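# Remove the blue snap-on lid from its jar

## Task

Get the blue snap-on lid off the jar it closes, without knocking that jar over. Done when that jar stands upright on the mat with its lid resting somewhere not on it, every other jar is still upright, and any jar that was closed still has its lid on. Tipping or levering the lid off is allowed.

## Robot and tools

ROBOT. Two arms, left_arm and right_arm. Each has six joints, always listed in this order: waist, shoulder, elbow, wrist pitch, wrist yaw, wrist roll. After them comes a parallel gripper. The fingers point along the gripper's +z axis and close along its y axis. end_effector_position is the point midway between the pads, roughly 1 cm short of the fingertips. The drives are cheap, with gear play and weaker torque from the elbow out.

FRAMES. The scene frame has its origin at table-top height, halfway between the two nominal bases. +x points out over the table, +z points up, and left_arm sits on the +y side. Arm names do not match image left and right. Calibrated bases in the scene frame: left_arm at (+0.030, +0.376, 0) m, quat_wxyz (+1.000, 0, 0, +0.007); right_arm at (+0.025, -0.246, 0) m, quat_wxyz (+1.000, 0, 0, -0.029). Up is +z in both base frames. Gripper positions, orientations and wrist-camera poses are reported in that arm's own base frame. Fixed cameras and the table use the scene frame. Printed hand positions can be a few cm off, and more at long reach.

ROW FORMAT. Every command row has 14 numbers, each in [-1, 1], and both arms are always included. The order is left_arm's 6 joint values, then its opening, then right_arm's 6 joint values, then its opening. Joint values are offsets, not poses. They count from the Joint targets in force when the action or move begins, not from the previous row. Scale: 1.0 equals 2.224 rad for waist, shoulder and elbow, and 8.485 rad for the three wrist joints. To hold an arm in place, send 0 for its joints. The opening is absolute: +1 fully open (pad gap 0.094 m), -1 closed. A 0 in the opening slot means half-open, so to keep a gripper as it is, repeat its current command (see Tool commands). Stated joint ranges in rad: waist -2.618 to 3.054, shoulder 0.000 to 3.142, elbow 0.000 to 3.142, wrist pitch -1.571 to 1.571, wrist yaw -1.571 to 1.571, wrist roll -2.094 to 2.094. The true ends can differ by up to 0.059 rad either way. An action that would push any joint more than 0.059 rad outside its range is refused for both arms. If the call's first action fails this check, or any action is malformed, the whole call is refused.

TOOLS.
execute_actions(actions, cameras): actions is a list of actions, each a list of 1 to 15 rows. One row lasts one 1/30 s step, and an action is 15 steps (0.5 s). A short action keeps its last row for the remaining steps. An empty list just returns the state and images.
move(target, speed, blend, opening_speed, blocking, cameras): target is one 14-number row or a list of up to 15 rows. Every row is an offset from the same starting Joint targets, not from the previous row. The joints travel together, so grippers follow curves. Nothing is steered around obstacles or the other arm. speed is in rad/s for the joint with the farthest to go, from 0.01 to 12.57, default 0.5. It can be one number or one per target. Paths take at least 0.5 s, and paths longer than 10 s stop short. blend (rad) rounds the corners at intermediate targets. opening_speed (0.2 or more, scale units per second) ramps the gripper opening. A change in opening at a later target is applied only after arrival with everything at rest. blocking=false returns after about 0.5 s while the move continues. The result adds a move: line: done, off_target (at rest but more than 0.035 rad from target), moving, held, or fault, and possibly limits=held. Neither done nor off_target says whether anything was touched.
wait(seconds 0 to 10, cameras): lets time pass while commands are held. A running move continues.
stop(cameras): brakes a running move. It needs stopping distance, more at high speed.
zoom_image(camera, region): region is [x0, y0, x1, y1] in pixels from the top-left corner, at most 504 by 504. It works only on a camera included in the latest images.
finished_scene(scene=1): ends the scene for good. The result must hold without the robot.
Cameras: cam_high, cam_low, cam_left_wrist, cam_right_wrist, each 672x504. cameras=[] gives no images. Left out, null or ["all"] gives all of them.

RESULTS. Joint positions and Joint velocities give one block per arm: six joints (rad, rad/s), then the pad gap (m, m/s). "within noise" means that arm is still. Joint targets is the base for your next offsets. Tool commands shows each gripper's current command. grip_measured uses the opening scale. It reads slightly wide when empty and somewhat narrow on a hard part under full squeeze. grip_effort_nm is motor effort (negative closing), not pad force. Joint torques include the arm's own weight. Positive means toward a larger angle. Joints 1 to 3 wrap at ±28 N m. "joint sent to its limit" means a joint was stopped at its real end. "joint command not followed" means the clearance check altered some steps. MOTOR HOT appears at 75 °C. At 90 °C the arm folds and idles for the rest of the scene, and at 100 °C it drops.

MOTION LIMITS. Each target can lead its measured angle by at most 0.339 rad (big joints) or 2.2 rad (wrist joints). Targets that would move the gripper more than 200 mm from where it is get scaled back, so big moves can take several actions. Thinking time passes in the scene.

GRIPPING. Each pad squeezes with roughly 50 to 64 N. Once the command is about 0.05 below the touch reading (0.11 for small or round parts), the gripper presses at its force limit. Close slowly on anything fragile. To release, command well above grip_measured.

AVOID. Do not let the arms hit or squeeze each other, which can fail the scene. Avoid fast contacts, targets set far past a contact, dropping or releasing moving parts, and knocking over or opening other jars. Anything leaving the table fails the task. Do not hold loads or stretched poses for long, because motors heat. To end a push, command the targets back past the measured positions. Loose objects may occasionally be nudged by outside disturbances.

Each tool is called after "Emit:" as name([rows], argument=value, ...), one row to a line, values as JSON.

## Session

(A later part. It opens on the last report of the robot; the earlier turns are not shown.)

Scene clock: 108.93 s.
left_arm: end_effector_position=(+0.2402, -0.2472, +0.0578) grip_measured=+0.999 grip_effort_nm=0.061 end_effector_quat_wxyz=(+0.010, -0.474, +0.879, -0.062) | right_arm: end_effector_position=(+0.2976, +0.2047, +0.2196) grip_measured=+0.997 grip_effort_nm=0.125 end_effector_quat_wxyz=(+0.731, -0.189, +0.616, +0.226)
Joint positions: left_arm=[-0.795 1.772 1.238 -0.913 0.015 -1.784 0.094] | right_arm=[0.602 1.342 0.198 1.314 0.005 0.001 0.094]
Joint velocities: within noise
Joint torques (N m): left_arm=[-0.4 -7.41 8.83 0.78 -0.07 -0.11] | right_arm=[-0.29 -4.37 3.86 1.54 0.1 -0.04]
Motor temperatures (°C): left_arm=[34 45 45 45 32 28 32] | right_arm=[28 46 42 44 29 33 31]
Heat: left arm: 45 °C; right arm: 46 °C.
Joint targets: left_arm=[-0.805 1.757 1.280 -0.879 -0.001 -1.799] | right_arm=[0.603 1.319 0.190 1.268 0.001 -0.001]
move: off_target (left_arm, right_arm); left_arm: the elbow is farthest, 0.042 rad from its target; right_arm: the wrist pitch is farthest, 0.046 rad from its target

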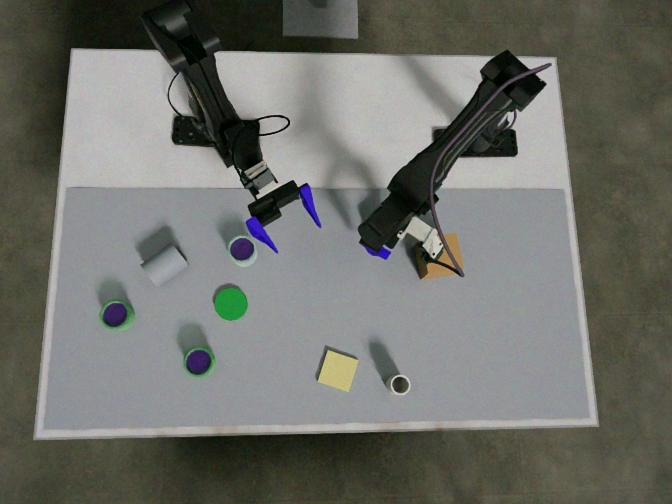

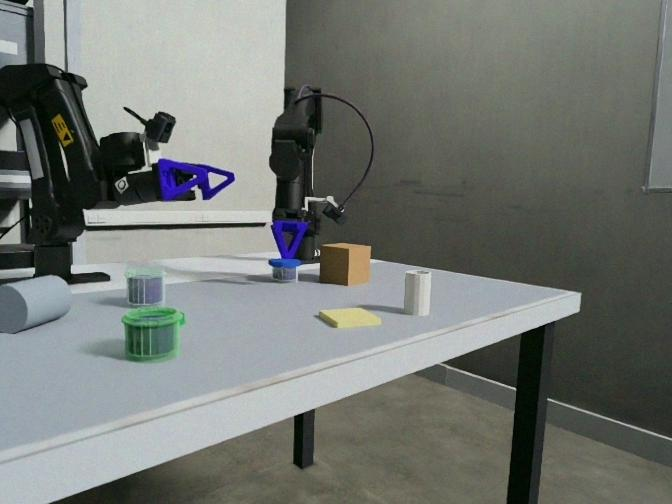

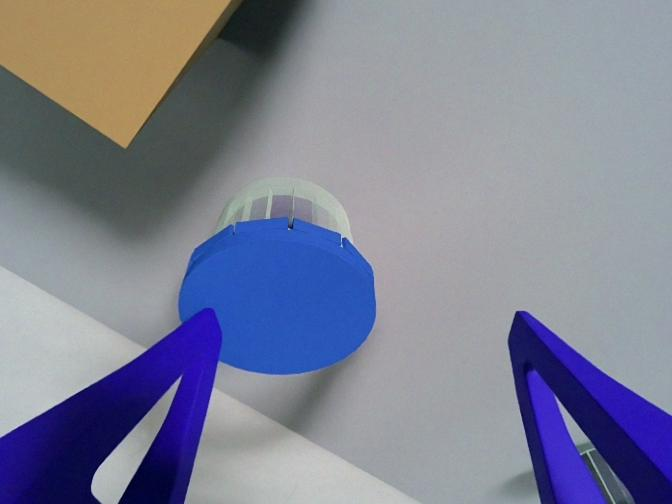

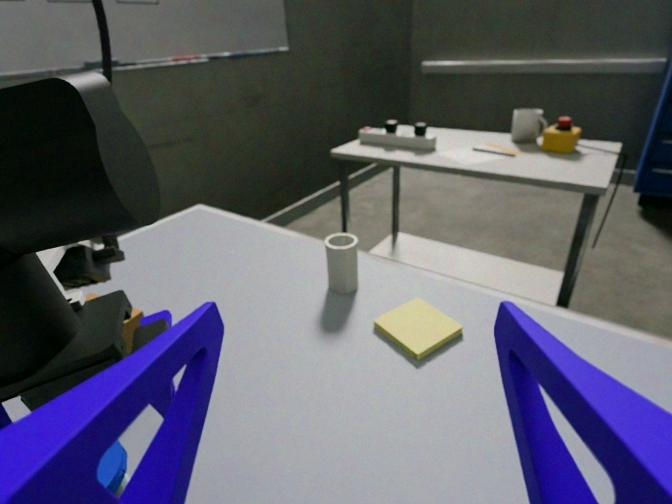

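Emit:
move([
  [0,-0.0054,0.0086,-0.0213,0,0,1,0,0,0,0,0,0,1],
  [-0.0045,-0.0054,0.0046,-0.0213,0,0,1,0,0,0,0,0,0,1],
], speed=0.15)

Scene clock: 111.30 s.
left_arm: end_effector_position=(+0.2191, -0.2312, +0.0600) grip_measured=+0.999 grip_effort_nm=0.056 end_effector_quat_wxyz=(-0.005, -0.469, +0.883, -0.009) | right_arm: end_effector_position=(+0.2976, +0.2047, +0.2196) grip_measured=+0.997 grip_effort_nm=0.125 end_effector_quat_wxyz=(+0.731, -0.189, +0.616, +0.226)
Joint positions: left_arm=[-0.807 1.772 1.255 -1.04 0.015 -1.784 0.094] | right_arm=[0.602 1.342 0.198 1.314 0.005 0.001 0.094]
Joint velocities: within noise
Joint torques (N m): left_arm=[-0.28 -8.18 8.01 -0.06 -0.07 -0.1] | right_arm=[-0.64 -4.53 4.01 1.56 0.03 0.02]
Motor temperatures (°C): left_arm=[34 45 45 45 32 28 32] | right_arm=[28 46 42 44 29 33 31]
Heat: left arm: 45 °C; right arm: 46 °C.
Joint targets: left_arm=[-0.815 1.745 1.290 -1.060 -0.001 -1.799] | right_arm=[0.603 1.319 0.190 1.268 0.001 -0.001]
move: off_target (right_arm); right_arm: the wrist pitch is farthest, 0.046 rad from its target

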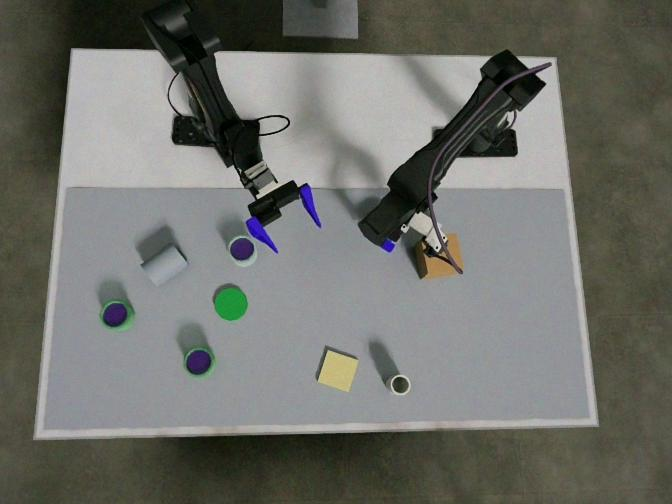

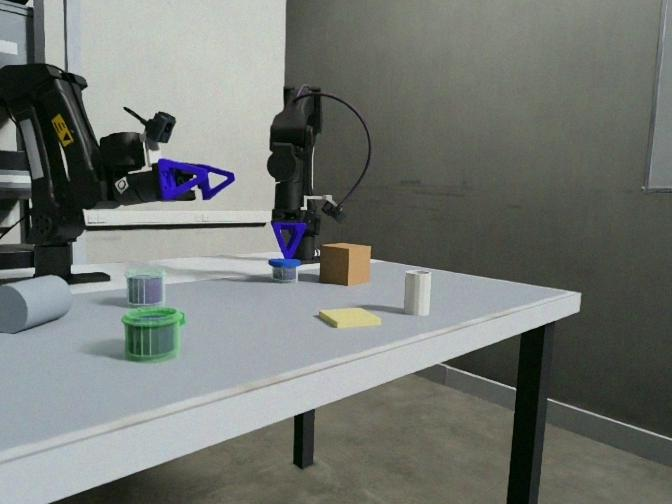

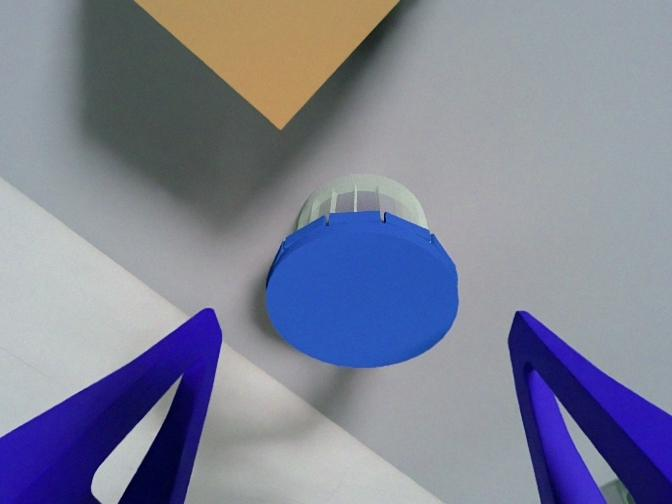

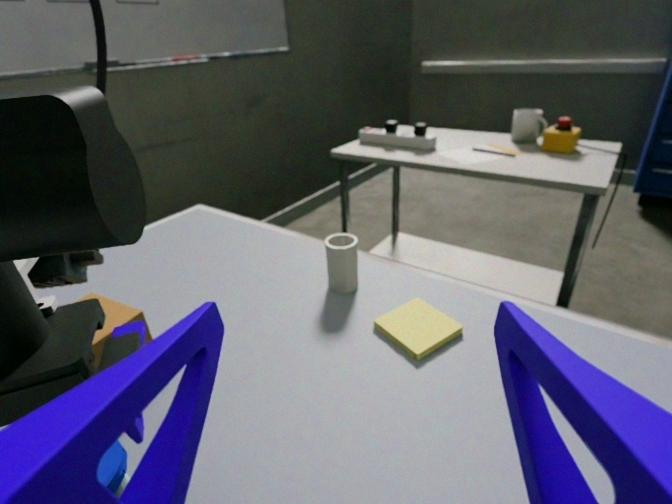

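Emit:
move([
  [0,0.0112,-0.0144,0.01,0,0,1,0,0,0,0,0,0,1],
  [0,0.0184,-0.031,0.0164,0,0,1,0,0,0,0,0,0,1],
], speed=0.08)

Emit:
zoom_image(camera="cam_low", region=[230, 210, 330, 300])

Scene clock: 114.23 s.
left_arm: end_effector_position=(+0.2272, -0.2396, +0.0489) grip_measured=+0.999 grip_effort_nm=0.056 end_effector_quat_wxyz=(+0.001, -0.469, +0.883, -0.031) | right_arm: end_effector_position=(+0.2976, +0.2047, +0.2196) grip_measured=+0.997 grip_effort_nm=0.125 end_effector_quat_wxyz=(+0.731, -0.189, +0.616, +0.226)
Joint positions: left_arm=[-0.807 1.786 1.224 -0.95 0.015 -1.784 0.094] | right_arm=[0.602 1.342 0.198 1.314 0.005 0.001 0.094]
Joint velocities: within noise
Joint torques (N m): left_arm=[-0.47 -6.12 5.16 0.59 -0.08 -0.11] | right_arm=[-0.25 -4.57 3.75 1.53 0.01 -0.02]
Motor temperatures (°C): left_arm=[34 45 45 45 32 28 32] | right_arm=[28 45 41 43 29 33 31]
Heat: left arm: 45 °C; right arm: 45 °C.
Joint targets: left_arm=[-0.815 1.786 1.221 -0.921 -0.001 -1.799] | right_arm=[0.603 1.319 0.190 1.268 0.001 -0.001]
move: off_target (right_arm); right_arm: the wrist pitch is farthest, 0.046 rad from its target

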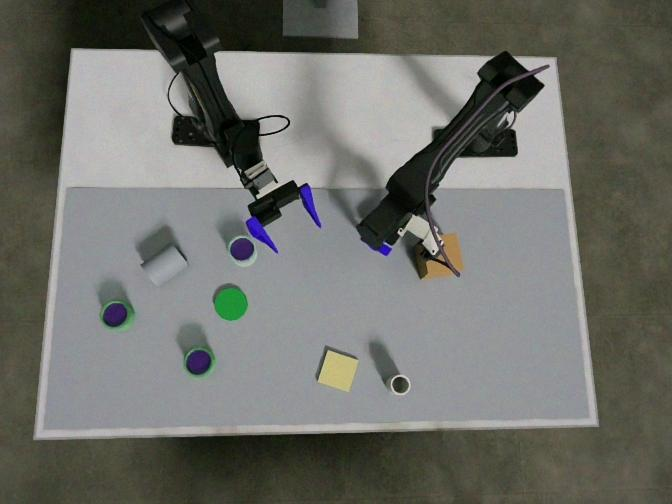

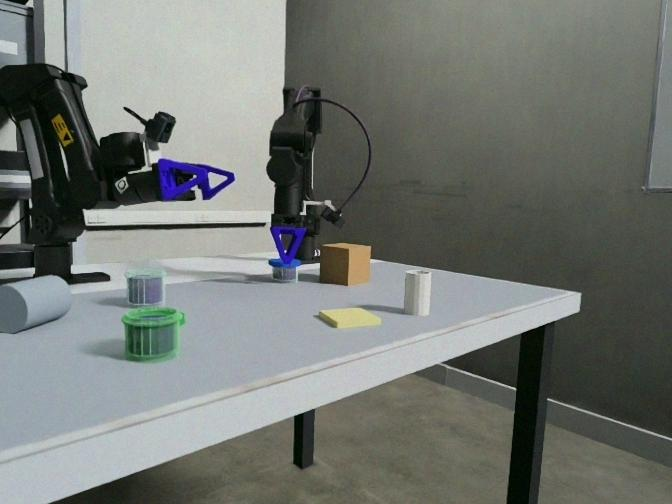

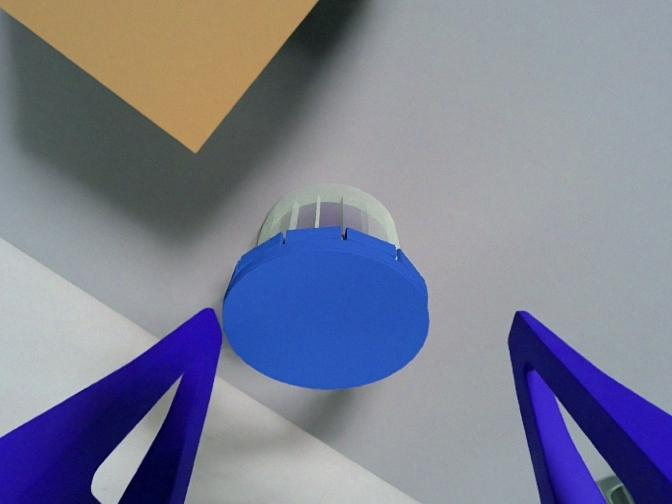

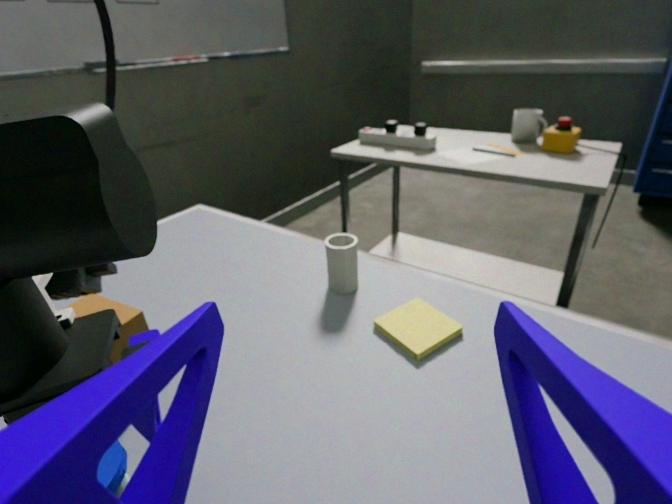

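Scaled by 5.040 from the camera's 672x504 image, which has a finer 960x720 frame.

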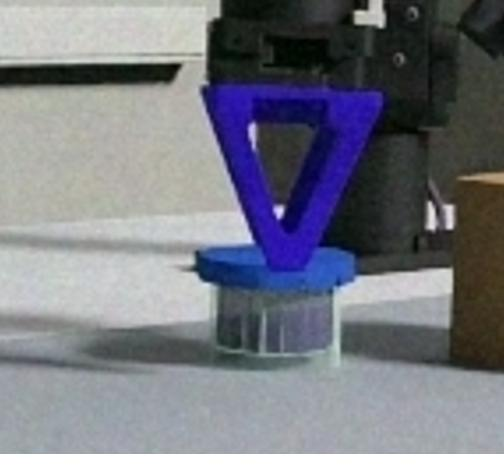

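Emit:
move([
  [0,0,0,-0.0105,0,0,1,0,0,0,0,0,0,1],
  [0,0.0058,-0.0115,0.001,0,0,1,0,0,0,0,0,0,1],
], speed=0.1)

Emit:
zoom_image(camera="cam_low", region=[230, 210, 330, 300])

Scene clock: 117.07 s.
left_arm: end_effector_position=(+0.2224, -0.2346, +0.0388) grip_measured=+0.999 grip_effort_nm=0.051 end_effector_quat_wxyz=(-0.003, -0.469, +0.883, -0.017) | right_arm: end_effector_position=(+0.2976, +0.2047, +0.2196) grip_measured=+0.997 grip_effort_nm=0.115 end_effector_quat_wxyz=(+0.731, -0.189, +0.616, +0.226)
Joint positions: left_arm=[-0.807 1.798 1.198 -0.939 0.015 -1.784 0.094] | right_arm=[0.602 1.342 0.198 1.314 0.005 0.001 0.094]
Joint velocities: within noise
Joint torques (N m): left_arm=[-0.28 -6.13 4.96 0.49 -0.06 -0.09] | right_arm=[-0.53 -4.42 3.84 1.59 -0.02 0.01]
Motor temperatures (°C): left_arm=[34 45 45 44 32 28 32] | right_arm=[28 45 41 43 29 33 31]
Heat: left arm: 45 °C; right arm: 45 °C.
Joint targets: left_arm=[-0.815 1.799 1.196 -0.913 -0.001 -1.799] | right_arm=[0.603 1.319 0.190 1.268 0.001 -0.001]
move: off_target (right_arm); right_arm: the wrist pitch is farthest, 0.046 rad from its target

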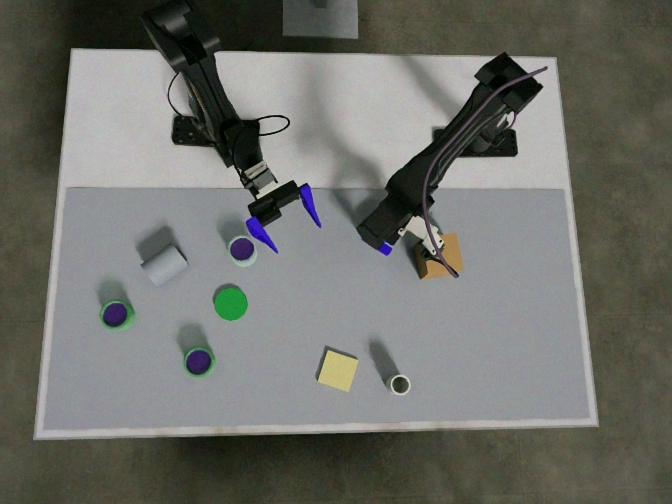

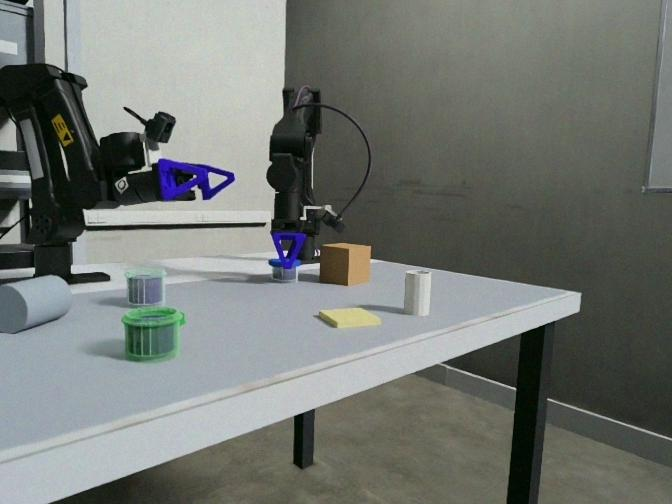

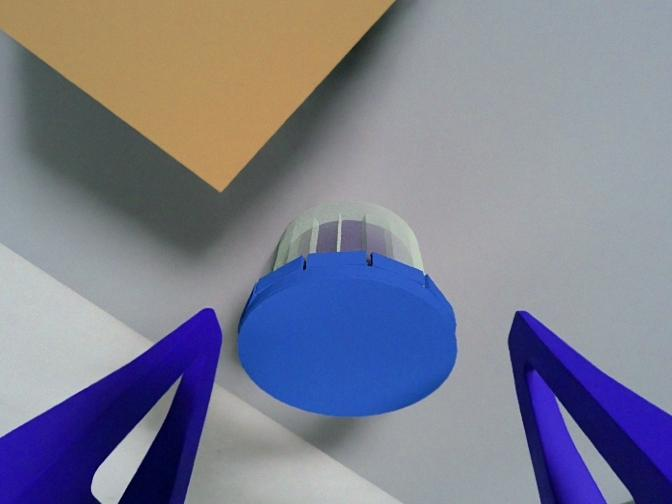

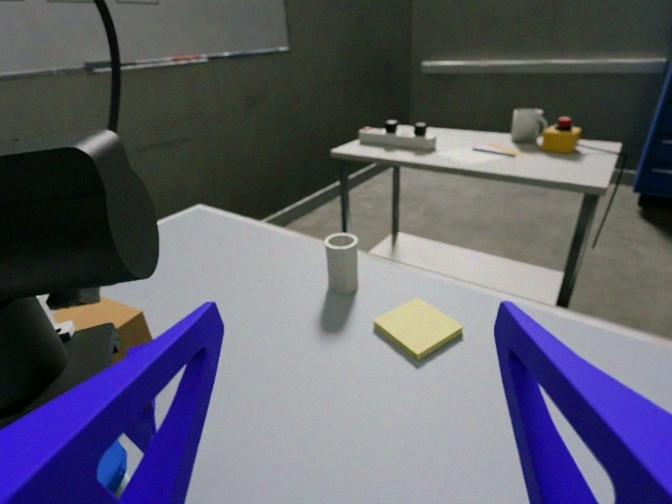

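Scaled by 5.040 from the camera's 672x504 image, which has a finer 960x720 frame.

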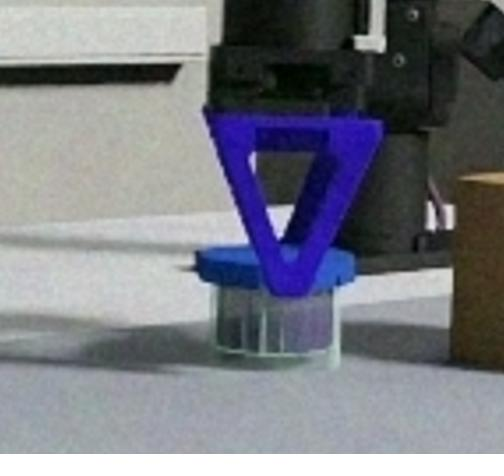

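Emit:
move([
  [0,0,0,-0.0079,0,0,1,0,0,0,0,0,0,1],
  [0,0,0,-0.0079,0,0,0.42,0,0,0,0,0,0,1],
  [0,0,0,-0.0079,0,0,0.25,0,0,0,0,0,0,1],
], speed=0.1, opening_speed=0.4)

Emit:
zoom_image(camera="cam_low", region=[230, 210, 330, 300])

Scene clock: 121.07 s.
left_arm: end_effector_position=(+0.2189, -0.2311, +0.0387) grip_measured=+0.372 grip_effort_nm=-1.043 end_effector_quat_wxyz=(-0.006, -0.469, +0.883, -0.008) | right_arm: end_effector_position=(+0.2976, +0.2047, +0.2196) grip_measured=+0.997 grip_effort_nm=0.125 end_effector_quat_wxyz=(+0.731, -0.189, +0.616, +0.226)
Joint positions: left_arm=[-0.807 1.798 1.198 -0.959 0.015 -1.784 0.064] | right_arm=[0.602 1.342 0.198 1.314 0.005 0.001 0.094]
Joint velocities: within noise
Joint torques (N m): left_arm=[-0.35 -6.05 5 -0.08 -0.07 -0.08] | right_arm=[-0.65 -4.45 3.93 1.54 -0.03 0]
Motor temperatures (°C): left_arm=[34 45 45 44 31 28 31] | right_arm=[28 45 41 43 29 33 31]
Heat: left arm: 45 °C; right arm: 45 °C.
Joint targets: left_arm=[-0.815 1.799 1.196 -0.980 -0.001 -1.799] | right_arm=[0.603 1.319 0.190 1.268 0.001 -0.001]
move: off_target (right_arm); right_arm: the wrist pitch is farthest, 0.046 rad from its target

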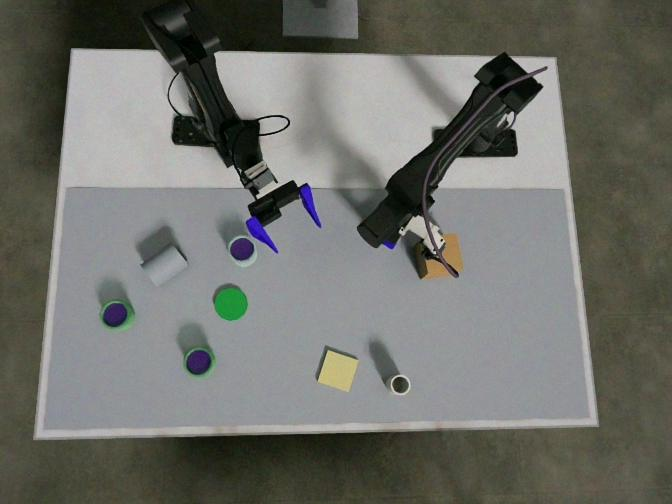

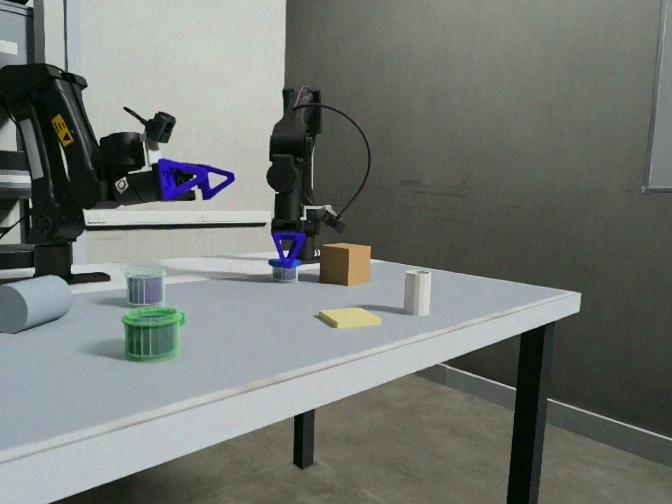

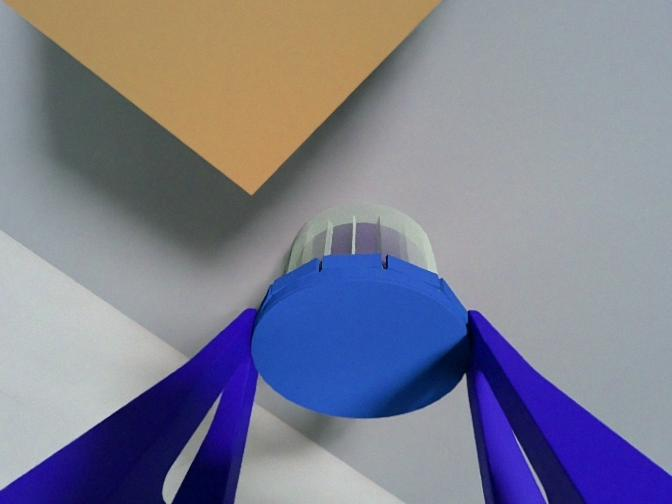

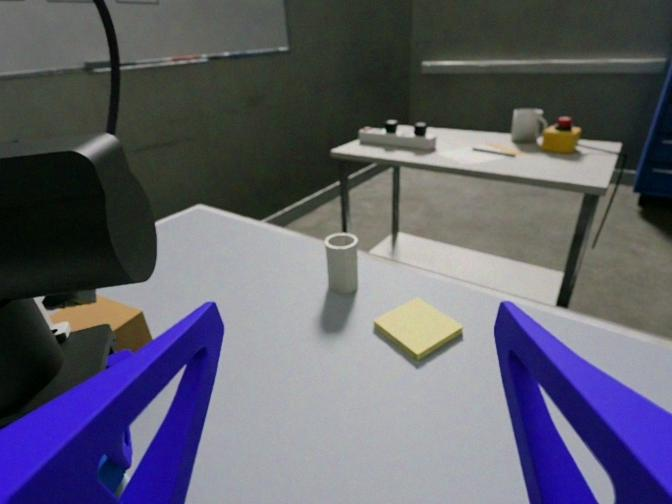

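Scaled by 5.040 from the camera's 672x504 image, which has a finer 960x720 frame.

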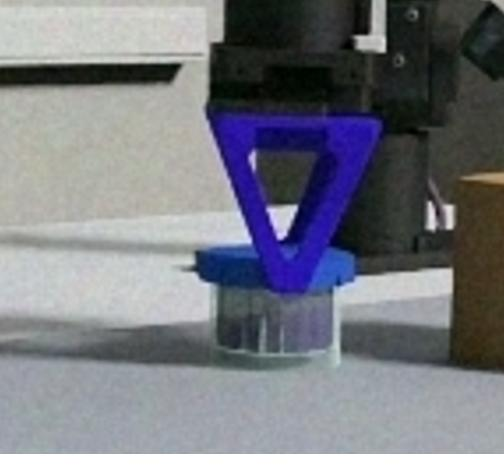

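Emit:
move([
  [0,0,0.0297,0,0,0,0.25,0,0,0,0,0,0,1],
  [0,0,0.0297,0,0,0,0.25,0,0.2293,0.0382,-0.0077,0,0,1],
  [0,0,0.0297,0,0,0,0.25,0.2064,0.2293,0.0382,-0.0077,0,0,1],
], speed=[0.1,0.6,0.5])

Emit:
zoom_image(camera="cam_low", region=[200, 200, 330, 300])

Scene clock: 125.10 s.
left_arm: end_effector_position=(+0.2221, -0.2343, +0.0413) grip_measured=+0.371 grip_effort_nm=-1.038 end_effector_quat_wxyz=(-0.004, -0.469, +0.883, -0.012) | right_arm: end_effector_position=(+0.1825, +0.3341, +0.0492) grip_measured=+0.997 grip_effort_nm=0.120 end_effector_quat_wxyz=(+0.501, -0.416, +0.698, +0.297)
Joint positions: left_arm=[-0.807 1.802 1.215 -0.962 0.015 -1.784 0.064] | right_arm=[1.065 1.823 0.25 1.246 -0.006 -0.005 0.094]
Joint velocities: within noise
Joint torques (N m): left_arm=[-0.39 -6.64 9.02 -0.03 -0.08 -0.12] | right_arm=[-0.03 -4.29 4.59 1.57 0 0]
Motor temperatures (°C): left_arm=[34 45 45 44 31 28 32] | right_arm=[28 45 41 43 29 33 31]
Heat: left arm: 45 °C; right arm: 45 °C.
Joint targets: left_arm=[-0.815 1.799 1.262 -0.980 -0.001 -1.799] | right_arm=[1.062 1.829 0.275 1.203 0.001 -0.001]
move: off_target (left_arm, right_arm); left_arm: the elbow is farthest, 0.047 rad from its target; right_arm: the wrist pitch is farthest, 0.044 rad from its target

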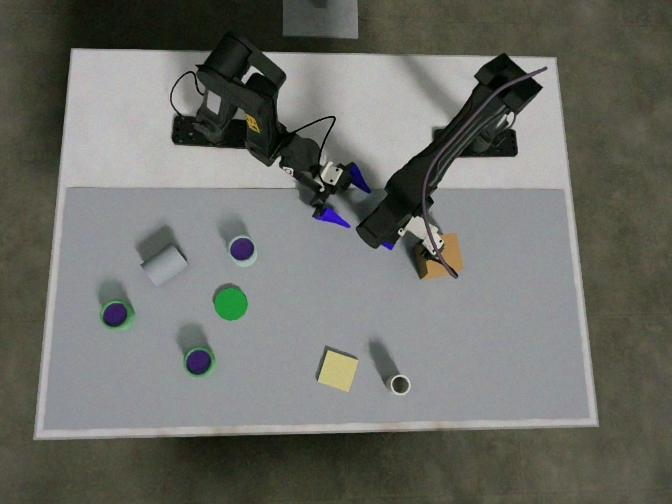

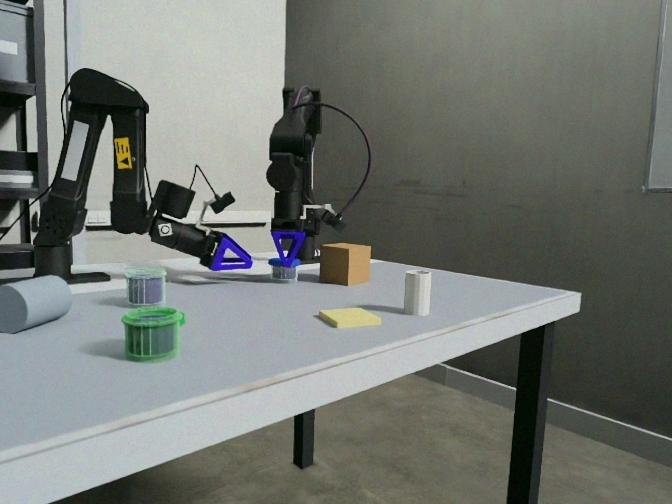

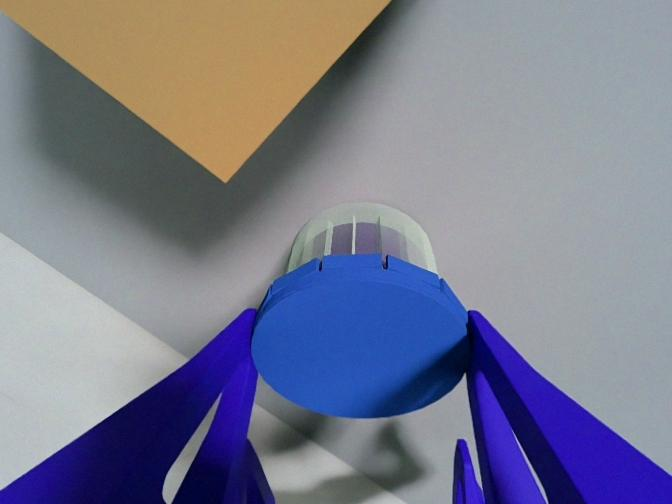

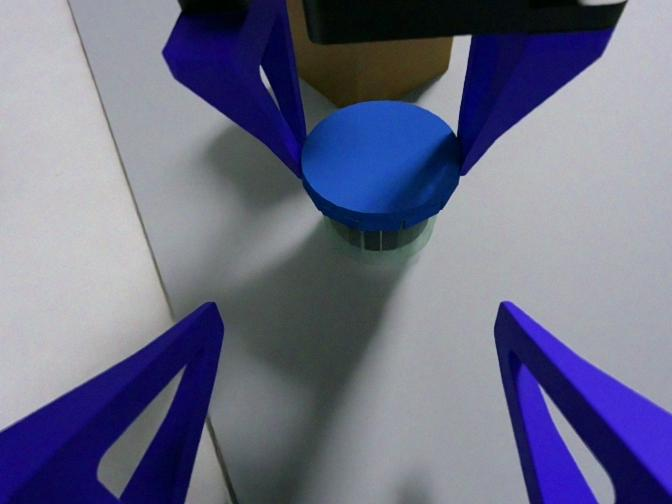

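Scaled by 3.877 from the camera's 672x504 image, which has a finer 960x720 frame.

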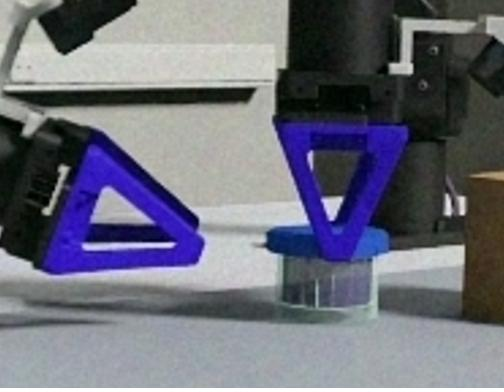

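Emit:
move([
  [0,0,0,0,0,0,0.25,-0.0144,0,0,0,0,0,1],
  [0,0,0,0,0,0,0.25,-0.0144,0.1331,0.1133,0.0161,0,0,1],
], speed=[0.1,0.2])

Emit:
zoom_image(camera="cam_low", region=[220, 220, 320, 300])

Scene clock: 128.57 s.
left_arm: end_effector_position=(+0.2221, -0.2343, +0.0413) grip_measured=+0.371 grip_effort_nm=-1.043 end_effector_quat_wxyz=(-0.004, -0.469, +0.883, -0.012) | right_arm: end_effector_position=(+0.2215, +0.3828, +0.0177) grip_measured=+0.997 grip_effort_nm=0.110 end_effector_quat_wxyz=(+0.503, -0.406, +0.705, +0.292)
Joint positions: left_arm=[-0.807 1.802 1.215 -0.962 0.015 -1.784 0.064] | right_arm=[1.041 2.112 0.505 1.279 -0.007 0.001 0.094]
Joint velocities: within noise
Joint torques (N m): left_arm=[-0.36 -6.64 8.98 -0.04 -0.06 -0.11] | right_arm=[-0.65 -6.11 4.23 2.76 0.05 -0.02]
Motor temperatures (°C): left_arm=[34 45 45 43 31 28 32] | right_arm=[28 45 41 43 29 33 30]
Heat: left arm: 45 °C; right arm: 45 °C.
Joint targets: left_arm=[-0.815 1.799 1.262 -0.980 -0.001 -1.799] | right_arm=[1.030 2.125 0.527 1.339 0.001 -0.001]
move: off_target (left_arm, right_arm); left_arm: the elbow is farthest, 0.047 rad from its target; right_arm: the wrist pitch is farthest, 0.061 rad from its target

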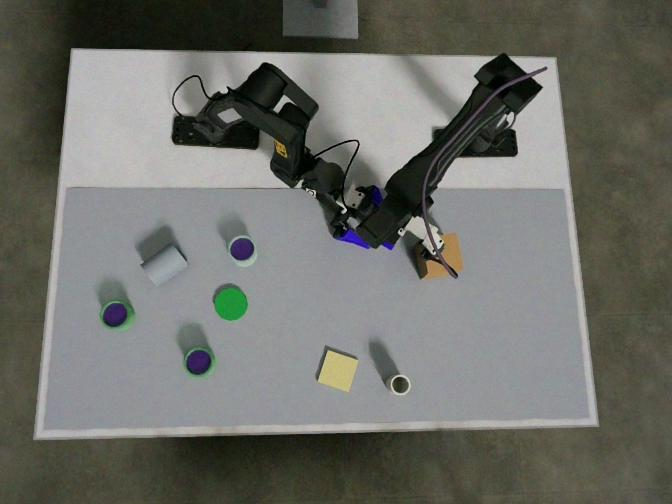

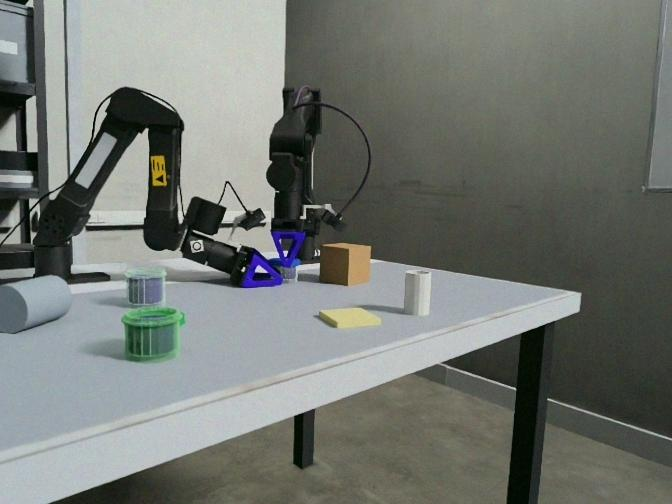

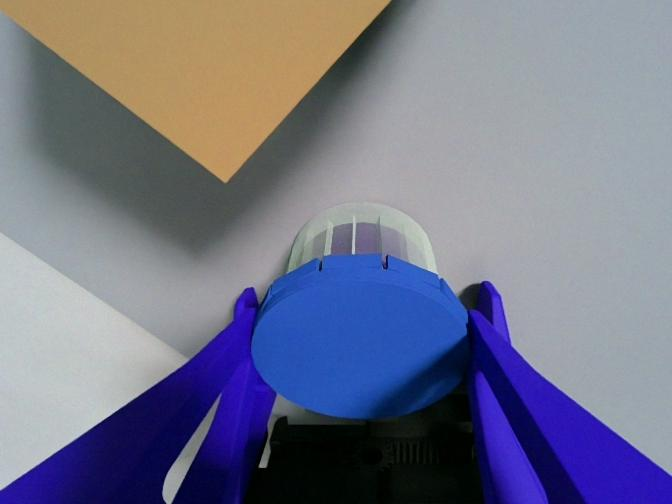

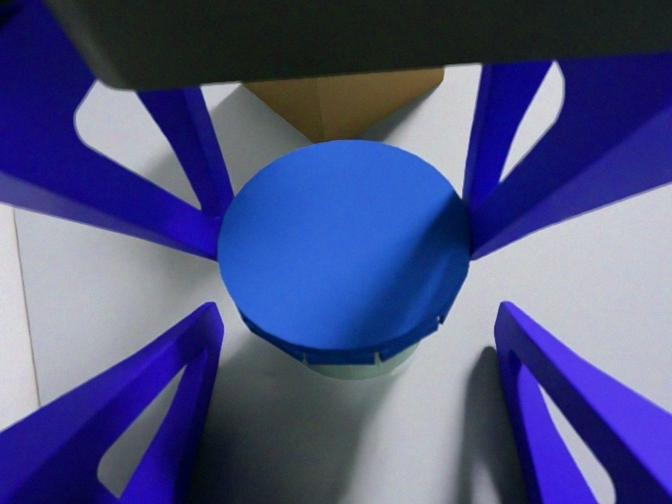

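Scaled by 5.040 from the camera's 672x504 image, which has a finer 960x720 frame.

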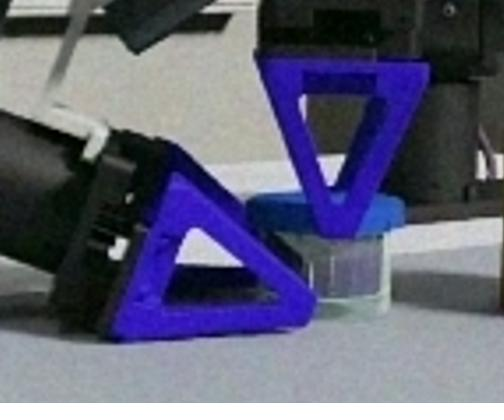

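Emit:
move([
  [0,0,0,0,0,0,0.25,0.0115,0,0,0,0,0,1],
  [0,0,0,0,0,0,0.25,0.0115,0,0,0,0,0,0.25],
  [0,0,0,0,0,0,0.25,0.0115,0,0,0,0,0,0.0],
], speed=0.1, opening_speed=0.4)

Emit:
zoom_image(camera="cam_low", region=[220, 220, 320, 300])

Scene clock: 132.63 s.
left_arm: end_effector_position=(+0.2221, -0.2343, +0.0413) grip_measured=+0.371 grip_effort_nm=-1.043 end_effector_quat_wxyz=(-0.004, -0.470, +0.883, -0.012) | right_arm: end_effector_position=(+0.2204, +0.3834, +0.0177) grip_measured=+0.126 grip_effort_nm=-1.033 end_effector_quat_wxyz=(+0.503, -0.407, +0.704, +0.293)
Joint positions: left_arm=[-0.807 1.802 1.215 -0.962 0.015 -1.786 0.064] | right_arm=[1.044 2.112 0.505 1.279 -0.007 0.001 0.053]
Joint velocities: within noise
Joint torques (N m): left_arm=[-0.27 -6.61 8.98 -0.04 -0.04 -0.11] | right_arm=[0.57 -6.32 4.05 2.78 0.07 0.02]
Motor temperatures (°C): left_arm=[34 45 45 43 31 28 32] | right_arm=[28 45 41 44 29 33 30]
Heat: left arm: 45 °C; right arm: 45 °C.
Joint targets: left_arm=[-0.815 1.799 1.262 -0.980 -0.001 -1.799] | right_arm=[1.056 2.125 0.527 1.339 0.001 -0.001]
move: off_target (left_arm, right_arm); target 2's new numbers were sent with right_arm's wrist pitch 0.060 rad from that target; target 3's new numbers were sent with right_arm's wrist pitch 0.060 rad from that target; left_arm: the elbow is farthest, 0.047 rad from its target; right_arm: the wrist pitch is farthest, 0.060 rad from its target

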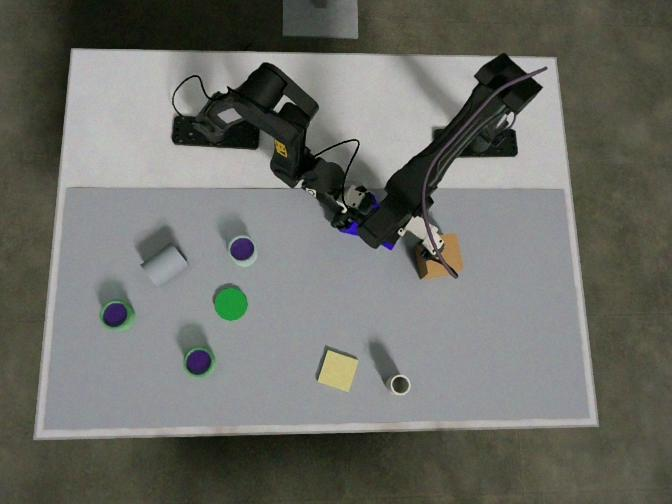

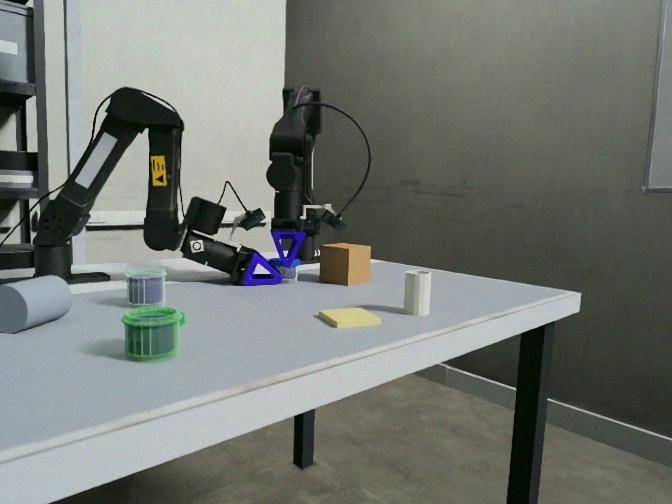

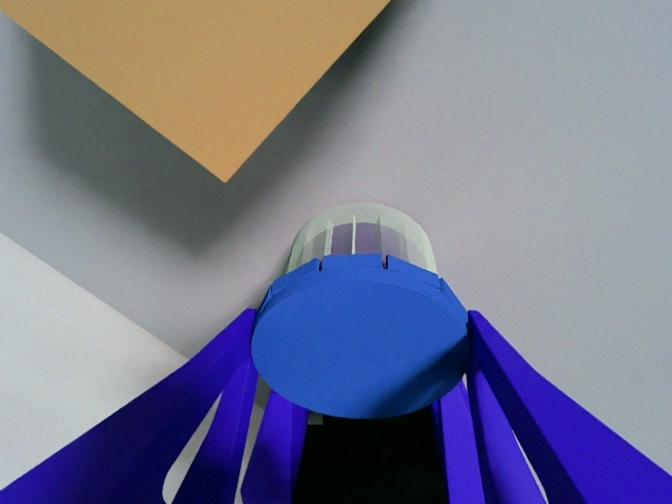

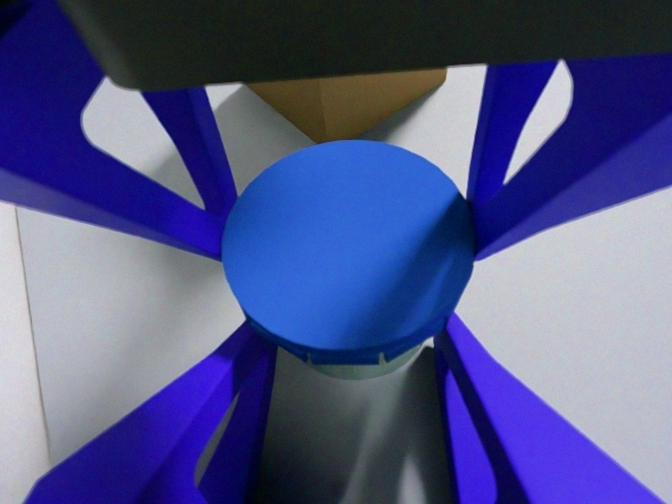

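Scaled by 5.040 from the camera's 672x504 image, which has a finer 960x720 frame.

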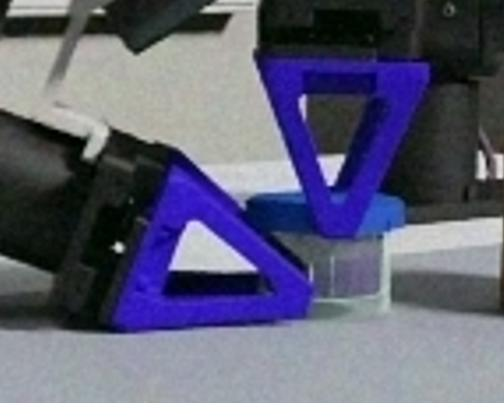

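Emit:
move([
  [0,0,0,0.0094,0,0,0.25,0,0,0,0,0,0,0.0],
  [0,-0.0697,-0.0791,0.0295,0,0,0.25,0,0,0,0,0,0,0.0],
], speed=0.15)

Emit:
zoom_image(camera="cam_low", region=[220, 220, 320, 300])

Scene clock: 136.20 s.
left_arm: end_effector_position=(+0.2202, -0.2309, +0.0435) grip_measured=+0.371 grip_effort_nm=-1.048 end_effector_quat_wxyz=(+0.009, -0.476, +0.877, -0.062) | right_arm: end_effector_position=(+0.2198, +0.3847, +0.0199) grip_measured=+0.125 grip_effort_nm=-1.048 end_effector_quat_wxyz=(+0.518, -0.427, +0.688, +0.275)
Joint positions: left_arm=[-0.804 1.695 1.088 -0.838 0.015 -1.8 0.064] | right_arm=[1.053 2.113 0.505 1.291 0.01 -0.065 0.053]
Joint velocities: within noise
Joint torques (N m): left_arm=[-0.42 -9.61 5.15 1.71 -0.07 -0.03] | right_arm=[0.46 -6.38 4.23 2.59 0.01 0.55]
Motor temperatures (°C): left_arm=[34 45 45 43 31 28 32] | right_arm=[28 45 41 44 29 32 31]
Heat: left arm: 45 °C; right arm: 45 °C.
Joint targets: left_arm=[-0.815 1.644 1.086 -0.729 -0.001 -1.799] | right_arm=[1.056 2.125 0.527 1.339 0.001 -0.001]
move: off_target (left_arm, right_arm); left_arm: the wrist pitch is farthest, 0.108 rad from its target; right_arm: the wrist roll is farthest, 0.064 rad from its target

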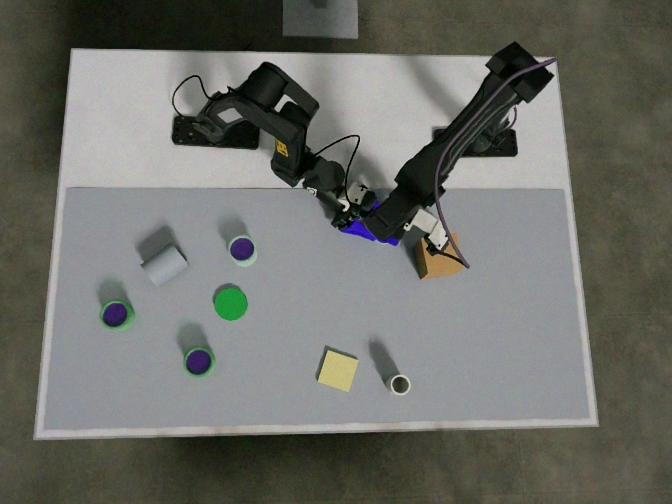

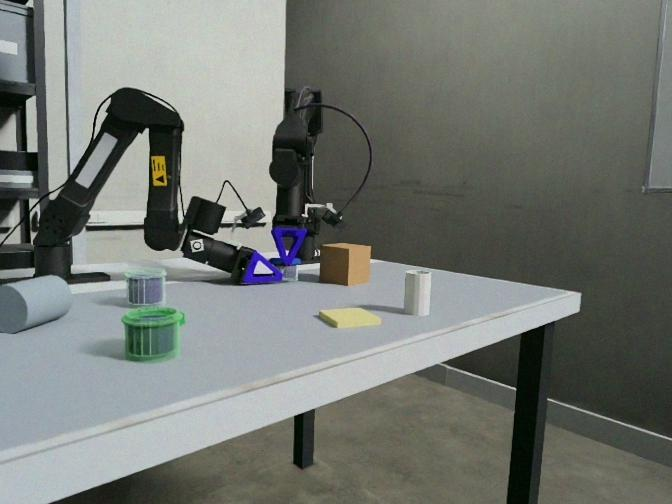

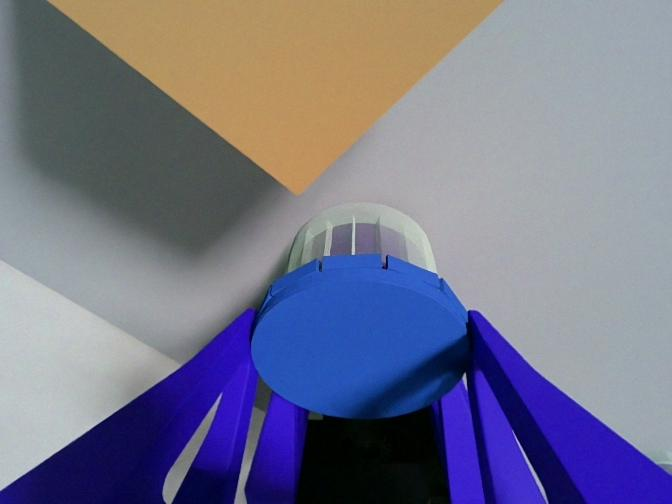

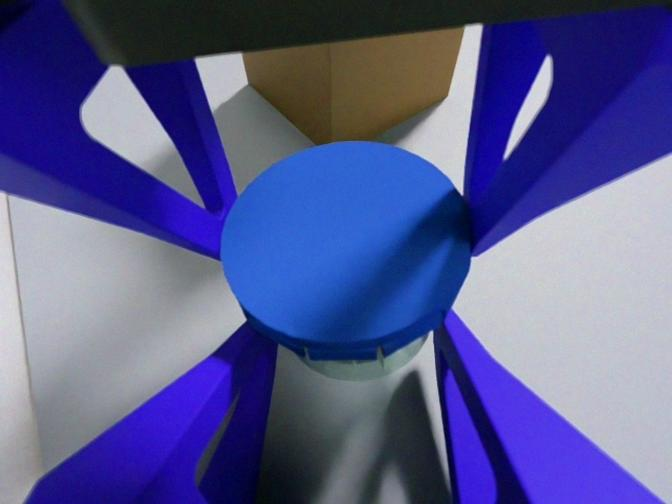

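Scaled by 5.040 from the camera's 672x504 image, which has a finer 960x720 frame.

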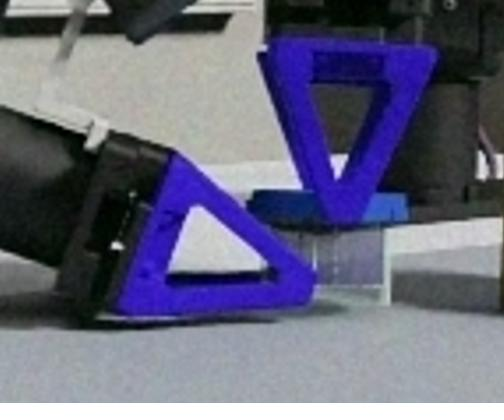

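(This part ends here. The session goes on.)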